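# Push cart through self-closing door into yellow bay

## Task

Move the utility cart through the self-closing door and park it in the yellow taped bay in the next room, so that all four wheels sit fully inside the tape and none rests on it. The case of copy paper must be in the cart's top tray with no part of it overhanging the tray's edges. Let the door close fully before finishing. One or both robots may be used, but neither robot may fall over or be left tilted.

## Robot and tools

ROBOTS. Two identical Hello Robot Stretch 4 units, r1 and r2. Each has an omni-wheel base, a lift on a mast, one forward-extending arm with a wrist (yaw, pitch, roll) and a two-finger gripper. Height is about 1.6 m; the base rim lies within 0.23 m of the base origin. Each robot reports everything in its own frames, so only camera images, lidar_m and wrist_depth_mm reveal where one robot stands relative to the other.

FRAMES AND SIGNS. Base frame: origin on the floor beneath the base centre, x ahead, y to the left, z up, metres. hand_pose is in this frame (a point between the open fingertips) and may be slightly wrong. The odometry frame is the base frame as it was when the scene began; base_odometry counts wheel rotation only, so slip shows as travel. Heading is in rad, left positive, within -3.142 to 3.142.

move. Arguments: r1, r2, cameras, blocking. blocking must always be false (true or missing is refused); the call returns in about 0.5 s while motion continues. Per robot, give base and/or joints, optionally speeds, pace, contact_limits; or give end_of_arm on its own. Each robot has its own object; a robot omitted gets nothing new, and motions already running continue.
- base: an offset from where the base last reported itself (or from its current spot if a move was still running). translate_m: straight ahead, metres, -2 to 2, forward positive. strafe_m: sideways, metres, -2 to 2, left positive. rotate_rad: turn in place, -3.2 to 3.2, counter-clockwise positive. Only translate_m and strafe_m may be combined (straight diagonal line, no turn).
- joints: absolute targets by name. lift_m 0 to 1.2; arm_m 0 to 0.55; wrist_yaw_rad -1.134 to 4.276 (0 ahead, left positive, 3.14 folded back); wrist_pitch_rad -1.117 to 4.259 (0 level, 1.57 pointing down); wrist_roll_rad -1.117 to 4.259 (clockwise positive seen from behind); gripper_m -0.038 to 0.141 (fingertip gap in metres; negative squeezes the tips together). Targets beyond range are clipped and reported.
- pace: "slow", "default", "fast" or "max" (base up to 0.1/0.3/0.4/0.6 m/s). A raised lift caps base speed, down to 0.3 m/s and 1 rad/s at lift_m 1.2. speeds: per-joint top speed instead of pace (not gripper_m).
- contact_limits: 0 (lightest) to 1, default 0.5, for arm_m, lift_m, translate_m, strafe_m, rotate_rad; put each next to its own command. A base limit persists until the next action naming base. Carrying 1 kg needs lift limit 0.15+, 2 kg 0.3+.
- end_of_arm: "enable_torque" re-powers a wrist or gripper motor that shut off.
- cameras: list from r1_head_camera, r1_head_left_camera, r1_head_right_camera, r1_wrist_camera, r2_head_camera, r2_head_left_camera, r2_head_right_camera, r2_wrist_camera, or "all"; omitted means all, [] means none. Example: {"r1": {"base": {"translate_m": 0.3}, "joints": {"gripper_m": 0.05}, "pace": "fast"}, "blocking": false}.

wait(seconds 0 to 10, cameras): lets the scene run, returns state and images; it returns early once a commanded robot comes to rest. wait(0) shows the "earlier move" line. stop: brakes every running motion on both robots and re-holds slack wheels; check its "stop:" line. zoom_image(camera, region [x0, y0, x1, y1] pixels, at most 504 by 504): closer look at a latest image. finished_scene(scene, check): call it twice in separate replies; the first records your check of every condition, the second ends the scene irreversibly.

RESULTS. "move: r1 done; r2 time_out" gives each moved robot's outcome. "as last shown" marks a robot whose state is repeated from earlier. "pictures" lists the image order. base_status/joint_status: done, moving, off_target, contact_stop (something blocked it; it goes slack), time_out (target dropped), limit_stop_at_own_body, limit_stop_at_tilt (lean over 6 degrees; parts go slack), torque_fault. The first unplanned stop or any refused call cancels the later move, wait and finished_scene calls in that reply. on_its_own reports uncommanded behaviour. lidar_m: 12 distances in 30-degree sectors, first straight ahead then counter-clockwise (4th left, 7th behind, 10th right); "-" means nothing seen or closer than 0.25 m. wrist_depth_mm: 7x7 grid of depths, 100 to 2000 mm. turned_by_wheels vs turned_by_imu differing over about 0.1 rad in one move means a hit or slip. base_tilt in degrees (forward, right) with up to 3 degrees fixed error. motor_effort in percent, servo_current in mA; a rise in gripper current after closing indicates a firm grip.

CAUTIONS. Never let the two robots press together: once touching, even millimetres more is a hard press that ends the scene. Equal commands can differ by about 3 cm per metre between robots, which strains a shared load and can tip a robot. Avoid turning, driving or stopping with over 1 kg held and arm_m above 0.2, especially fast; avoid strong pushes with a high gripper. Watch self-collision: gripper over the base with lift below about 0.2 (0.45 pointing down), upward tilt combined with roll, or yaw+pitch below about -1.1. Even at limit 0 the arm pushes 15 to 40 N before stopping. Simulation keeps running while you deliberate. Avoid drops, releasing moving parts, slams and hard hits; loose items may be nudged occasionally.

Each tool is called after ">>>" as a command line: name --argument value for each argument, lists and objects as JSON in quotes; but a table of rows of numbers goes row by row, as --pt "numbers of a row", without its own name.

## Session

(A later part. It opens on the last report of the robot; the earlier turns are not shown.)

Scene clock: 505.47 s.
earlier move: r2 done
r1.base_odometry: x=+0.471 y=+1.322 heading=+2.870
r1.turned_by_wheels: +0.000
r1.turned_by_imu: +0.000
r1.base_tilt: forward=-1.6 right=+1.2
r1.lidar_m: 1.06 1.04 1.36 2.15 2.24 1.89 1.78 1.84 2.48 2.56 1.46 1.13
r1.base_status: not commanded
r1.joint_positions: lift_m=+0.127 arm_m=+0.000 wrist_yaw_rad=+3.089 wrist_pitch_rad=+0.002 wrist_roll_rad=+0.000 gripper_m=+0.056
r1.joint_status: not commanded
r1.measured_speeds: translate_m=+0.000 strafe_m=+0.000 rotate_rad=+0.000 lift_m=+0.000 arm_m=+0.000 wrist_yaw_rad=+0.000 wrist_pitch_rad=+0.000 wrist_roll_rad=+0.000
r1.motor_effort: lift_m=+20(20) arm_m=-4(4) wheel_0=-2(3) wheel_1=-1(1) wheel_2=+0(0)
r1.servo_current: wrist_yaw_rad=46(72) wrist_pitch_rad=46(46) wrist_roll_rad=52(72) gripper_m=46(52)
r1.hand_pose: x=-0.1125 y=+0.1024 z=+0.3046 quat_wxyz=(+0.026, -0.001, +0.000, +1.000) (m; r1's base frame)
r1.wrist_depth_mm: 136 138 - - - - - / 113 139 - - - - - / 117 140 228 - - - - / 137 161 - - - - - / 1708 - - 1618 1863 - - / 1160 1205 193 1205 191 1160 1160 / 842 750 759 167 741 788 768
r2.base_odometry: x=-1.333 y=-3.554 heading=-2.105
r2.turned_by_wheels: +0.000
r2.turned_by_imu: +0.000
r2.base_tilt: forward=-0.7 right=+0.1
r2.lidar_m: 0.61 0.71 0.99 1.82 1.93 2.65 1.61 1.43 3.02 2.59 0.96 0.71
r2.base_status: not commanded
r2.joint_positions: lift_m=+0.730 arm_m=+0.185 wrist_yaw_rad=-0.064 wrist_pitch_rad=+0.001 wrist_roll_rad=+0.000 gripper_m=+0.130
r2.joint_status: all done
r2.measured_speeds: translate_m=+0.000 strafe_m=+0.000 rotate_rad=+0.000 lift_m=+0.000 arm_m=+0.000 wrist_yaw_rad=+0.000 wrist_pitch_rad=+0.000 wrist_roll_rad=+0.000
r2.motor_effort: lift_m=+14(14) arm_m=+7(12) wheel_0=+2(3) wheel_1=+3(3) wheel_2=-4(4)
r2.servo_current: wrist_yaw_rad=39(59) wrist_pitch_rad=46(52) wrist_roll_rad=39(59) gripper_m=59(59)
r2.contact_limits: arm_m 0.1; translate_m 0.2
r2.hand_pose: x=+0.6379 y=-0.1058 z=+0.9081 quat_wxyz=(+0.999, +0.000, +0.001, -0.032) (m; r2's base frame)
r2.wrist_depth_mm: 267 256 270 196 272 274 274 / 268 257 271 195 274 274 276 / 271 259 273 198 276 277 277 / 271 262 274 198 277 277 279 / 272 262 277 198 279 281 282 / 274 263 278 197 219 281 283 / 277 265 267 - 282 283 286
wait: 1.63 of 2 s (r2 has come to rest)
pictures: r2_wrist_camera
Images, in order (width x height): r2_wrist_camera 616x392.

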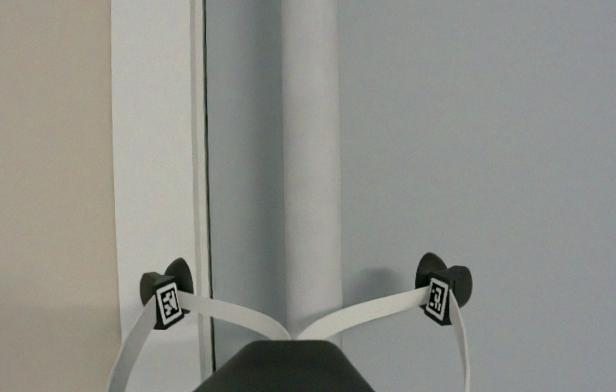

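>>> move --blocking false --r2 '{"joints": {"gripper_m": -0.01}}' --cameras '[]'

>>> wait --seconds 2.5 --cameras '["r2_wrist_camera"]'

Scene clock: 509.13 s.
move: r2 moving
r1.base_odometry: x=+0.471 y=+1.322 heading=+2.870
r1.turned_by_wheels: +0.000
r1.turned_by_imu: +0.000
r1.base_tilt: forward=-1.6 right=+1.3
r1.lidar_m: 1.06 1.01 1.35 2.16 2.23 1.90 1.78 1.83 2.50 2.53 1.47 1.11
r1.base_status: not commanded
r1.joint_positions: lift_m=+0.127 arm_m=+0.000 wrist_yaw_rad=+3.089 wrist_pitch_rad=+0.002 wrist_roll_rad=+0.000 gripper_m=+0.056
r1.joint_status: not commanded
r1.measured_speeds: translate_m=+0.000 strafe_m=+0.000 rotate_rad=+0.000 lift_m=+0.000 arm_m=+0.000 wrist_yaw_rad=+0.000 wrist_pitch_rad=+0.000 wrist_roll_rad=+0.000
r1.motor_effort: lift_m=+20(20) arm_m=-4(4) wheel_0=-2(2) wheel_1=-1(1) wheel_2=+0(0)
r1.servo_current: wrist_yaw_rad=39(78) wrist_pitch_rad=39(46) wrist_roll_rad=52(65) gripper_m=39(46)
r1.hand_pose: x=-0.1125 y=+0.1024 z=+0.3046 quat_wxyz=(+0.026, -0.001, +0.000, +1.000) (m; r1's base frame)
r1.wrist_depth_mm: 136 138 - - - - - / 113 139 - - - - - / 118 139 228 - - - - / 137 162 - - - - - / 1708 - - 1708 1921 - - / 1205 1182 193 1182 190 1182 1160 / 854 750 759 167 750 778 788
r2.base_odometry: x=-1.333 y=-3.554 heading=-2.105
r2.turned_by_wheels: +0.000
r2.turned_by_imu: +0.000
r2.base_tilt: forward=-0.7 right=+0.1
r2.lidar_m: 0.62 0.70 0.99 1.84 1.92 2.66 1.64 1.42 3.01 2.60 0.96 0.69
r2.base_status: not commanded
r2.joint_positions: lift_m=+0.730 arm_m=+0.185 wrist_yaw_rad=-0.064 wrist_pitch_rad=+0.001 wrist_roll_rad=+0.000 gripper_m=+0.117
r2.joint_status: gripper_m moving
r2.measured_speeds: translate_m=+0.000 strafe_m=+0.000 rotate_rad=+0.000 lift_m=+0.000 arm_m=+0.000 wrist_yaw_rad=+0.000 wrist_pitch_rad=+0.000 wrist_roll_rad=+0.000
r2.motor_effort: lift_m=+14(14) arm_m=+7(8) wheel_0=+3(3) wheel_1=+2(3) wheel_2=-4(4)
r2.servo_current: wrist_yaw_rad=59(59) wrist_pitch_rad=39(46) wrist_roll_rad=39(52) gripper_m=98(98)
r2.contact_limits: arm_m 0.1; translate_m 0.2
r2.hand_pose: x=+0.6379 y=-0.1058 z=+0.9081 quat_wxyz=(+0.999, +0.000, +0.001, -0.032) (m; r2's base frame)
r2.wrist_depth_mm: 266 256 271 197 272 273 273 / 270 258 271 195 274 274 276 / 270 259 273 198 276 277 278 / 271 260 276 197 278 279 279 / 274 262 277 200 279 281 281 / 274 264 277 197 214 282 283 / 277 277 266 - 282 283 283
pictures: none
No camera images: "cameras" was empty.

Scene clock: 510.83 s.
earlier move: r2 done
r1.base_odometry: x=+0.471 y=+1.322 heading=+2.870
r1.turned_by_wheels: +0.000
r1.turned_by_imu: +0.000
r1.base_tilt: forward=-1.6 right=+1.3
r1.lidar_m: 1.07 1.02 1.36 2.17 2.21 1.88 1.77 1.86 2.46 2.55 1.51 1.14
r1.base_status: not commanded
r1.joint_positions: lift_m=+0.127 arm_m=+0.000 wrist_yaw_rad=+3.089 wrist_pitch_rad=+0.002 wrist_roll_rad=+0.000 gripper_m=+0.056
r1.joint_status: not commanded
r1.measured_speeds: translate_m=+0.000 strafe_m=+0.000 rotate_rad=+0.000 lift_m=+0.000 arm_m=+0.000 wrist_yaw_rad=+0.000 wrist_pitch_rad=+0.000 wrist_roll_rad=+0.000
r1.motor_effort: lift_m=+20(20) arm_m=-4(4) wheel_0=-2(3) wheel_1=-1(1) wheel_2=+0(0)
r1.servo_current: wrist_yaw_rad=39(78) wrist_pitch_rad=33(46) wrist_roll_rad=46(65) gripper_m=46(46)
r1.hand_pose: x=-0.1125 y=+0.1024 z=+0.3046 quat_wxyz=(+0.026, -0.001, +0.000, +1.000) (m; r1's base frame)
r1.wrist_depth_mm: 136 138 - - - - - / 113 139 - - - - - / 117 139 228 - - - - / 137 161 - - - - - / 1708 - - 1661 1863 - - / 1205 1205 193 1205 191 1160 1160 / 854 759 759 166 741 778 778
r2.base_odometry: x=-1.333 y=-3.554 heading=-2.105
r2.turned_by_wheels: +0.000
r2.turned_by_imu: +0.000
r2.base_tilt: forward=-0.6 right=+0.0
r2.lidar_m: 0.58 0.71 0.98 1.85 1.93 2.64 1.63 1.42 3.02 2.60 0.99 0.70
r2.base_status: not commanded
r2.joint_positions: lift_m=+0.730 arm_m=+0.185 wrist_yaw_rad=-0.066 wrist_pitch_rad=+0.001 wrist_roll_rad=+0.000 gripper_m=-0.008
r2.joint_status: all done
r2.measured_speeds: translate_m=+0.000 strafe_m=+0.000 rotate_rad=+0.000 lift_m=+0.000 arm_m=+0.000 wrist_yaw_rad=+0.000 wrist_pitch_rad=+0.000 wrist_roll_rad=+0.000
r2.motor_effort: lift_m=+14(14) arm_m=+0(8) wheel_0=-1(3) wheel_1=+1(3) wheel_2=-4(4)
r2.servo_current: wrist_yaw_rad=52(59) wrist_pitch_rad=39(46) wrist_roll_rad=39(52) gripper_m=143(215)
r2.contact_limits: arm_m 0.1; translate_m 0.2
r2.hand_pose: x=+0.6379 y=-0.1064 z=+0.9081 quat_wxyz=(+0.999, +0.000, +0.001, -0.033) (m; r2's base frame)
r2.wrist_depth_mm: 265 255 270 195 272 274 274 / 266 256 272 197 276 276 276 / 267 257 273 200 276 277 278 / 270 259 276 200 277 277 281 / 272 262 276 203 281 279 282 / 273 263 189 200 180 283 283 / 274 265 281 - 282 283 285
wait: 1.70 of 2.5 s (r2 has come to rest)
pictures: r2_wrist_camera
Images, in order (width x height): r2_wrist_camera 616x392.

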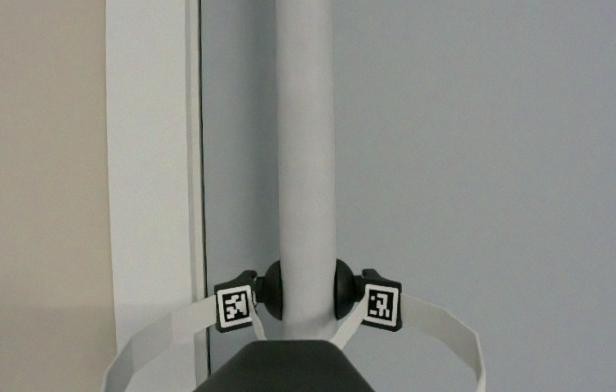

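>>> move --blocking false --r2 '{"joints": {"arm_m": 0.05}, "pace": "slow", "contact_limits": {"arm_m": 0.9}}' --cameras '[]'

>>> wait --seconds 3 --cameras '["r2_wrist_camera"]'

Scene clock: 530.87 s.
move: r2 moving
r1.base_odometry: x=+0.471 y=+1.322 heading=+2.870
r1.turned_by_wheels: +0.000
r1.turned_by_imu: +0.000
r1.base_tilt: forward=-1.6 right=+1.3
r1.lidar_m: 1.06 1.01 1.35 2.16 2.24 1.89 1.79 1.87 2.45 2.53 1.48 1.14
r1.base_status: not commanded
r1.joint_positions: lift_m=+0.127 arm_m=+0.000 wrist_yaw_rad=+3.089 wrist_pitch_rad=+0.002 wrist_roll_rad=+0.000 gripper_m=+0.056
r1.joint_status: not commanded
r1.measured_speeds: translate_m=+0.000 strafe_m=+0.000 rotate_rad=+0.000 lift_m=+0.000 arm_m=+0.000 wrist_yaw_rad=+0.000 wrist_pitch_rad=+0.000 wrist_roll_rad=+0.000
r1.motor_effort: lift_m=+20(20) arm_m=-4(4) wheel_0=-3(3) wheel_1=-1(1) wheel_2=+0(0)
r1.servo_current: wrist_yaw_rad=46(52) wrist_pitch_rad=46(46) wrist_roll_rad=52(52) gripper_m=39(46)
r1.hand_pose: x=-0.1125 y=+0.1024 z=+0.3046 quat_wxyz=(+0.026, -0.001, +0.000, +1.000) (m; r1's base frame)
r1.wrist_depth_mm: 136 138 - - - - - / 113 139 - - - - - / 117 139 229 - - - - / 137 161 - - - - - / 1708 - - 1661 1921 - - / 1182 1182 193 1182 191 1138 1138 / 854 759 759 167 750 759 768
r2.base_odometry: x=-1.333 y=-3.554 heading=-2.105
r2.turned_by_wheels: +0.000
r2.turned_by_imu: +0.000
r2.base_tilt: forward=-0.6 right=+0.1
r2.lidar_m: 0.61 0.70 0.99 1.84 1.90 2.64 1.62 1.40 3.01 2.59 0.95 0.71
r2.base_status: not commanded
r2.joint_positions: lift_m=+0.730 arm_m=+0.173 wrist_yaw_rad=-0.066 wrist_pitch_rad=+0.001 wrist_roll_rad=+0.000 gripper_m=-0.008
r2.joint_status: arm_m moving
r2.measured_speeds: translate_m=+0.000 strafe_m=+0.000 rotate_rad=+0.000 lift_m=+0.000 arm_m=-0.049 wrist_yaw_rad=+0.000 wrist_pitch_rad=+0.000 wrist_roll_rad=+0.000
r2.motor_effort: lift_m=+14(14) arm_m=-12(15) wheel_0=-2(2) wheel_1=+1(1) wheel_2=-4(4)
r2.servo_current: wrist_yaw_rad=39(52) wrist_pitch_rad=39(46) wrist_roll_rad=46(52) gripper_m=137(143)
r2.contact_limits: arm_m 0.9; translate_m 0.2
r2.hand_pose: x=+0.6256 y=-0.1064 z=+0.9081 quat_wxyz=(+0.999, +0.000, +0.001, -0.033) (m; r2's base frame)
r2.wrist_depth_mm: 277 266 281 207 285 286 289 / 277 267 283 211 286 287 289 / 281 270 283 211 286 290 291 / 283 272 287 213 290 291 293 / 282 272 287 209 290 294 294 / 285 274 189 209 182 296 296 / 286 276 290 - 294 297 297
pictures: none
No camera images: "cameras" was empty.

Scene clock: 533.00 s.
earlier move: r2 done
r1.base_odometry: x=+0.471 y=+1.322 heading=+2.870
r1.turned_by_wheels: +0.000
r1.turned_by_imu: +0.000
r1.base_tilt: forward=-1.6 right=+1.3
r1.lidar_m: 1.06 1.06 1.37 2.16 2.23 1.87 1.76 1.85 2.49 2.54 1.51 1.13
r1.base_status: not commanded
r1.joint_positions: lift_m=+0.127 arm_m=+0.000 wrist_yaw_rad=+3.089 wrist_pitch_rad=+0.002 wrist_roll_rad=+0.000 gripper_m=+0.056
r1.joint_status: not commanded
r1.measured_speeds: translate_m=+0.000 strafe_m=+0.000 rotate_rad=+0.000 lift_m=+0.000 arm_m=+0.000 wrist_yaw_rad=+0.000 wrist_pitch_rad=+0.000 wrist_roll_rad=+0.000
r1.motor_effort: lift_m=+20(20) arm_m=-4(4) wheel_0=-3(3) wheel_1=-1(1) wheel_2=+0(0)
r1.servo_current: wrist_yaw_rad=52(72) wrist_pitch_rad=39(52) wrist_roll_rad=46(72) gripper_m=39(46)
r1.hand_pose: x=-0.1125 y=+0.1024 z=+0.3046 quat_wxyz=(+0.026, -0.001, +0.000, +1.000) (m; r1's base frame)
r1.wrist_depth_mm: 136 139 - - - - - / 113 139 - - - - - / 117 140 228 - - - - / 137 161 - - - - - / 1661 - - 1661 1863 - - / 1205 1229 193 1182 190 1182 1138 / 854 741 759 167 741 768 768
r2.base_odometry: x=-1.333 y=-3.554 heading=-2.105
r2.turned_by_wheels: +0.000
r2.turned_by_imu: +0.000
r2.base_tilt: forward=-0.7 right=+0.1
r2.lidar_m: 0.62 0.71 1.00 1.83 1.89 2.65 1.62 1.42 3.02 2.61 0.98 0.71
r2.base_status: not commanded
r2.joint_positions: lift_m=+0.730 arm_m=+0.050 wrist_yaw_rad=-0.067 wrist_pitch_rad=+0.001 wrist_roll_rad=+0.000 gripper_m=-0.009
r2.joint_status: all done
r2.measured_speeds: translate_m=+0.000 strafe_m=+0.000 rotate_rad=+0.000 lift_m=+0.000 arm_m=+0.000 wrist_yaw_rad=+0.000 wrist_pitch_rad=+0.000 wrist_roll_rad=+0.000
r2.motor_effort: lift_m=+14(14) arm_m=-7(15) wheel_0=-2(3) wheel_1=+0(1) wheel_2=-3(4)
r2.servo_current: wrist_yaw_rad=46(52) wrist_pitch_rad=33(46) wrist_roll_rad=39(65) gripper_m=65(143)
r2.contact_limits: arm_m 0.9; translate_m 0.2
r2.hand_pose: x=+0.5030 y=-0.1065 z=+0.9081 quat_wxyz=(+0.999, +0.000, +0.001, -0.033) (m; r2's base frame)
r2.wrist_depth_mm: 394 397 389 402 407 - - / 397 402 389 404 - - - / 402 399 397 329 - - - / 402 404 394 330 - - - / 402 407 399 330 - - - / 410 413 187 193 175 - - / 407 413 402 - - - -
wait: 2.13 of 3 s (r2 has come to rest)
pictures: r2_wrist_camera
Images, in order (width x height): r2_wrist_camera 616x392.

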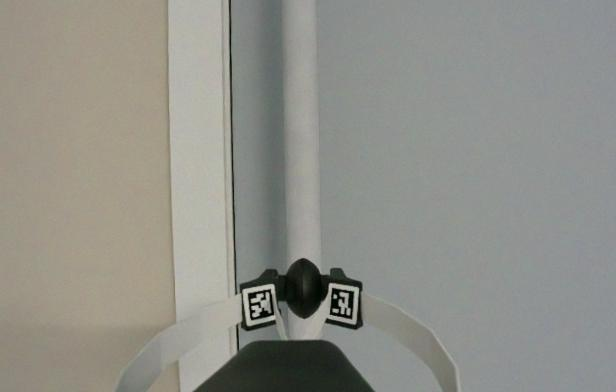

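>>> move --blocking false --cameras '["r1_head_camera", "r2_head_camera", "r2_wrist_camera"]'

Scene clock: 601.43 s.
r1.base_odometry: x=+0.471 y=+1.322 heading=+2.870
r1.turned_by_wheels: +0.000
r1.turned_by_imu: +0.000
r1.base_tilt: forward=-1.6 right=+1.3
r1.lidar_m: 1.04 1.03 1.39 2.15 2.22 1.87 1.78 1.82 2.48 2.54 1.47 1.13
r1.base_status: not commanded
r1.joint_positions: lift_m=+0.127 arm_m=+0.000 wrist_yaw_rad=+3.089 wrist_pitch_rad=+0.002 wrist_roll_rad=+0.000 gripper_m=+0.056
r1.joint_status: not commanded
r1.measured_speeds: translate_m=+0.000 strafe_m=+0.000 rotate_rad=+0.000 lift_m=+0.000 arm_m=+0.000 wrist_yaw_rad=+0.000 wrist_pitch_rad=+0.000 wrist_roll_rad=+0.000
r1.motor_effort: lift_m=+20(20) arm_m=-4(4) wheel_0=-2(3) wheel_1=-1(1) wheel_2=+0(0)
r1.servo_current: wrist_yaw_rad=52(72) wrist_pitch_rad=46(52) wrist_roll_rad=52(72) gripper_m=39(46)
r1.hand_pose: x=-0.1125 y=+0.1024 z=+0.3046 quat_wxyz=(+0.026, -0.001, +0.000, +1.000) (m; r1's base frame)
r1.wrist_depth_mm: 137 139 - - - - - / 113 139 - - - - - / 118 140 228 - - - - / 137 161 - - - - - / 1661 - - 1661 1863 - - / 1182 1205 193 1182 191 1160 1138 / 842 750 759 167 741 778 768
r2.base_odometry: x=-1.333 y=-3.554 heading=-2.105
r2.turned_by_wheels: +0.000
r2.turned_by_imu: +0.000
r2.base_tilt: forward=-0.7 right=+0.1
r2.lidar_m: 0.63 0.70 0.97 1.81 1.92 2.67 1.62 1.41 3.02 2.60 0.98 0.71
r2.base_status: not commanded
r2.joint_positions: lift_m=+0.730 arm_m=+0.050 wrist_yaw_rad=-0.067 wrist_pitch_rad=+0.001 wrist_roll_rad=+0.000 gripper_m=-0.009
r2.joint_status: all done
r2.measured_speeds: translate_m=+0.000 strafe_m=+0.000 rotate_rad=+0.000 lift_m=+0.000 arm_m=+0.000 wrist_yaw_rad=+0.000 wrist_pitch_rad=+0.000 wrist_roll_rad=+0.000
r2.motor_effort: lift_m=+14(14) arm_m=-7(15) wheel_0=-2(3) wheel_1=+1(1) wheel_2=-3(4)
r2.servo_current: wrist_yaw_rad=52(52) wrist_pitch_rad=39(46) wrist_roll_rad=46(65) gripper_m=65(143)
r2.contact_limits: arm_m 0.9; translate_m 0.2
r2.hand_pose: x=+0.5030 y=-0.1065 z=+0.9081 quat_wxyz=(+0.999, +0.000, +0.001, -0.033) (m; r2's base frame)
r2.wrist_depth_mm: 397 397 389 404 404 - - / 397 399 392 404 - - - / 402 404 392 329 - - - / 402 404 394 330 - - - / 404 407 397 332 - - - / 407 410 188 193 175 - - / 407 410 399 - - - -
pictures: r1_head_camera, r2_head_camera, r2_wrist_camera
Images, in order (width x height): r1_head_camera 420x560, r2_head_camera 420x560, r2_wrist_camera 616x392.

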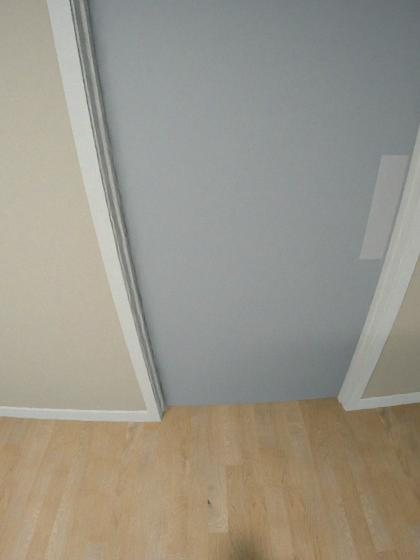

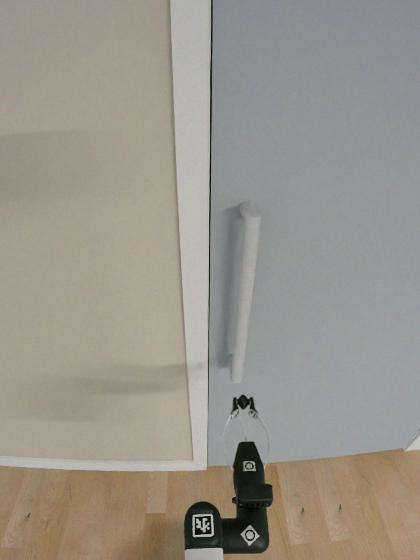

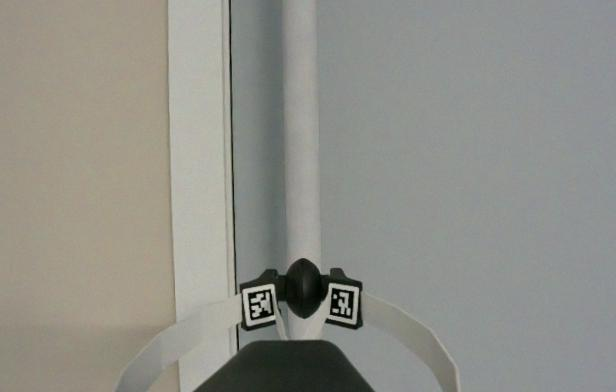

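>>> move --r2 '{"base": {"translate_m": -2.0, "strafe_m": 0.5}, "joints": {"arm_m": 0.0}, "pace": "fast"}' --blocking false --cameras '[]'

>>> wait --seconds 10 --cameras '["r2_head_camera", "r2_head_right_camera", "r2_head_left_camera"]'

Scene clock: 760.50 s.
move: r2 moving
r1.base_odometry: x=+0.471 y=+1.322 heading=+2.870
r1.turned_by_wheels: +0.000
r1.turned_by_imu: +0.000
r1.base_tilt: forward=-1.6 right=+1.3
r1.lidar_m: 1.06 1.02 1.37 2.16 2.22 1.88 1.78 1.85 2.48 2.54 1.47 1.14
r1.base_status: not commanded
r1.joint_positions: lift_m=+0.127 arm_m=+0.000 wrist_yaw_rad=+3.089 wrist_pitch_rad=+0.002 wrist_roll_rad=+0.000 gripper_m=+0.056
r1.joint_status: not commanded
r1.measured_speeds: translate_m=+0.000 strafe_m=+0.000 rotate_rad=+0.000 lift_m=+0.000 arm_m=+0.000 wrist_yaw_rad=+0.000 wrist_pitch_rad=+0.000 wrist_roll_rad=+0.000
r1.motor_effort: lift_m=+20(20) arm_m=-4(4) wheel_0=-2(3) wheel_1=-1(1) wheel_2=+0(0)
r1.servo_current: wrist_yaw_rad=33(59) wrist_pitch_rad=39(46) wrist_roll_rad=39(59) gripper_m=39(52)
r1.hand_pose: x=-0.1125 y=+0.1024 z=+0.3046 quat_wxyz=(+0.026, -0.001, +0.000, +1.000) (m; r1's base frame)
r1.wrist_depth_mm: 137 139 - - - - - / 113 139 - - - - - / 118 140 229 - - - - / 137 161 - - - - - / 1661 - - 1661 1921 - - / 1160 1160 193 1182 191 1160 1138 / 842 759 750 167 741 788 768
r2.base_odometry: x=-1.300 y=-3.521 heading=-2.106
r2.turned_by_wheels: +0.000
r2.turned_by_imu: +0.000
r2.base_tilt: forward=-0.7 right=+0.1
r2.lidar_m: 0.64 0.75 1.05 1.83 1.91 2.65 1.62 1.38 3.04 2.80 1.00 0.74
r2.base_status: translate_m moving; strafe_m moving
r2.joint_positions: lift_m=+0.730 arm_m=+0.002 wrist_yaw_rad=-0.067 wrist_pitch_rad=+0.001 wrist_roll_rad=+0.000 gripper_m=-0.009
r2.joint_status: arm_m moving
r2.measured_speeds: translate_m=-0.177 strafe_m=+0.045 rotate_rad=-0.008 lift_m=+0.000 arm_m=-0.054 wrist_yaw_rad=+0.000 wrist_pitch_rad=+0.000 wrist_roll_rad=+0.000
r2.motor_effort: lift_m=+14(14) arm_m=-9(11) wheel_0=-9(15) wheel_1=-6(8) wheel_2=+13(15)
r2.servo_current: wrist_yaw_rad=46(65) wrist_pitch_rad=39(46) wrist_roll_rad=39(52) gripper_m=65(78)
r2.hand_pose: x=+0.4547 y=-0.1065 z=+0.9081 quat_wxyz=(+0.999, +0.000, +0.001, -0.033) (m; r2's base frame)
r2.wrist_depth_mm: 480 484 484 413 - - - / 484 484 480 421 - - - / 484 - 480 418 - - - / - - 484 421 - - - / - - 484 418 - - - / - - 183 193 175 - - / - - - - - - -
pictures: none
No camera images: "cameras" was empty.

Scene clock: 766.50 s.
earlier move: r2 done
r1.base_odometry: x=+0.471 y=+1.322 heading=+2.870
r1.turned_by_wheels: +0.000
r1.turned_by_imu: +0.000
r1.base_tilt: forward=-1.6 right=+1.3
r1.lidar_m: 1.06 1.01 1.35 2.14 2.20 1.91 1.79 1.86 2.47 2.54 1.48 1.12
r1.base_status: not commanded
r1.joint_positions: lift_m=+0.127 arm_m=+0.000 wrist_yaw_rad=+3.089 wrist_pitch_rad=+0.002 wrist_roll_rad=+0.000 gripper_m=+0.056
r1.joint_status: not commanded
r1.measured_speeds: translate_m=+0.000 strafe_m=+0.000 rotate_rad=+0.000 lift_m=+0.000 arm_m=+0.000 wrist_yaw_rad=+0.000 wrist_pitch_rad=+0.000 wrist_roll_rad=+0.000
r1.motor_effort: lift_m=+20(20) arm_m=-4(4) wheel_0=-2(3) wheel_1=-1(1) wheel_2=+0(0)
r1.servo_current: wrist_yaw_rad=46(78) wrist_pitch_rad=39(52) wrist_roll_rad=59(72) gripper_m=39(52)
r1.hand_pose: x=-0.1125 y=+0.1024 z=+0.3046 quat_wxyz=(+0.026, -0.001, +0.000, +1.000) (m; r1's base frame)
r1.wrist_depth_mm: 136 138 - - - - - / 113 139 - - - - - / 117 139 228 - - - - / 137 161 - - - - - / 1708 - - 1661 1921 - - / 1205 1229 193 1205 191 1182 1160 / 842 750 750 167 741 768 778
r2.base_odometry: x=+0.116 y=-2.088 heading=-2.106
r2.turned_by_wheels: +0.000
r2.turned_by_imu: -0.002
r2.base_tilt: forward=-0.7 right=+0.1
r2.lidar_m: 2.67 1.95 1.42 1.33 1.40 1.96 3.19 3.25 3.53 0.79 0.87 2.79
r2.base_status: done
r2.joint_positions: lift_m=+0.730 arm_m=+0.000 wrist_yaw_rad=-0.067 wrist_pitch_rad=+0.001 wrist_roll_rad=+0.000 gripper_m=-0.009
r2.joint_status: all done
r2.measured_speeds: translate_m=+0.000 strafe_m=+0.000 rotate_rad=+0.000 lift_m=+0.000 arm_m=+0.000 wrist_yaw_rad=+0.000 wrist_pitch_rad=+0.000 wrist_roll_rad=+0.000
r2.motor_effort: lift_m=+15(15) arm_m=-7(11) wheel_0=-2(15) wheel_1=-4(8) wheel_2=+0(16)
r2.servo_current: wrist_yaw_rad=46(65) wrist_pitch_rad=39(46) wrist_roll_rad=52(65) gripper_m=72(78)
r2.hand_pose: x=+0.4530 y=-0.1065 z=+0.9081 quat_wxyz=(+0.999, +0.000, +0.001, -0.033) (m; r2's base frame)
r2.wrist_depth_mm: - - - - - - - / - - - - - - - / - - - - - - - / - - - - - - - / - - - - - - - / - - 187 195 181 - - / 1863 1921 - - - 1808 1921
wait: 6.00 of 10 s (r2 has come to rest)
pictures: r2_head_camera, r2_head_left_camera, r2_head_right_camera
Images, in order (width x height): r2_head_camera 420x560, r2_head_left_camera 420x672, r2_head_right_camera 420x672.

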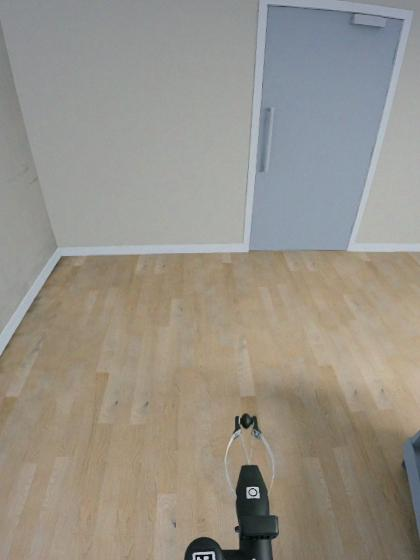

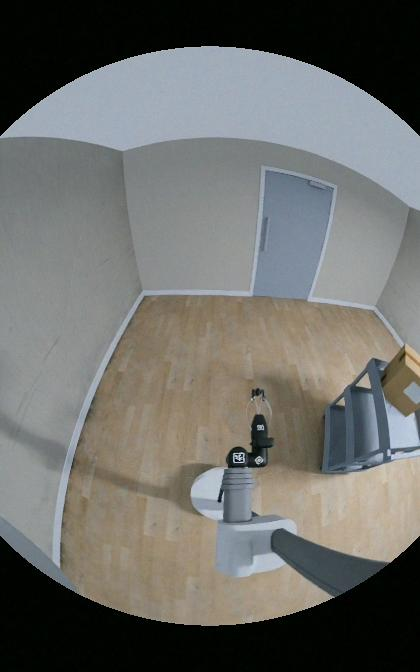

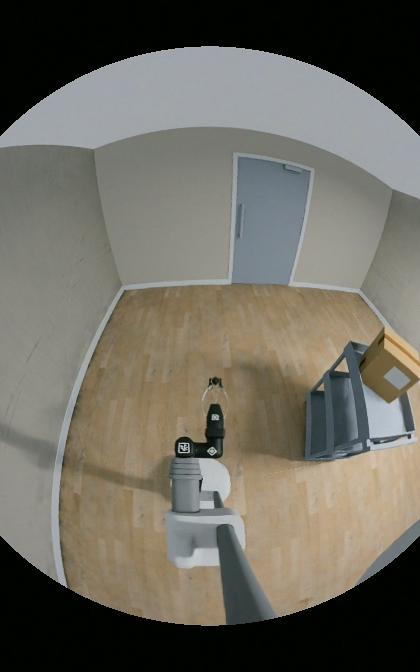

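>>> zoom_image --camera "r2_head_right_camera" --region '[280, 300, 420, 500]'

>>> zoom_image --camera "r2_head_left_camera" --region '[300, 320, 420, 490]'

Scaled by 2.520 from the camera's 420x672 image, which has a finer 600x960 frame.

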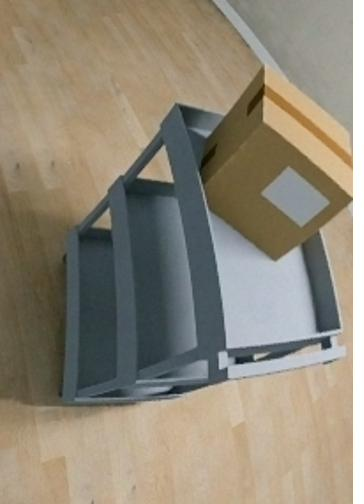

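Scaled by 2.965 from the camera's 420x672 image, which has a finer 600x960 frame.

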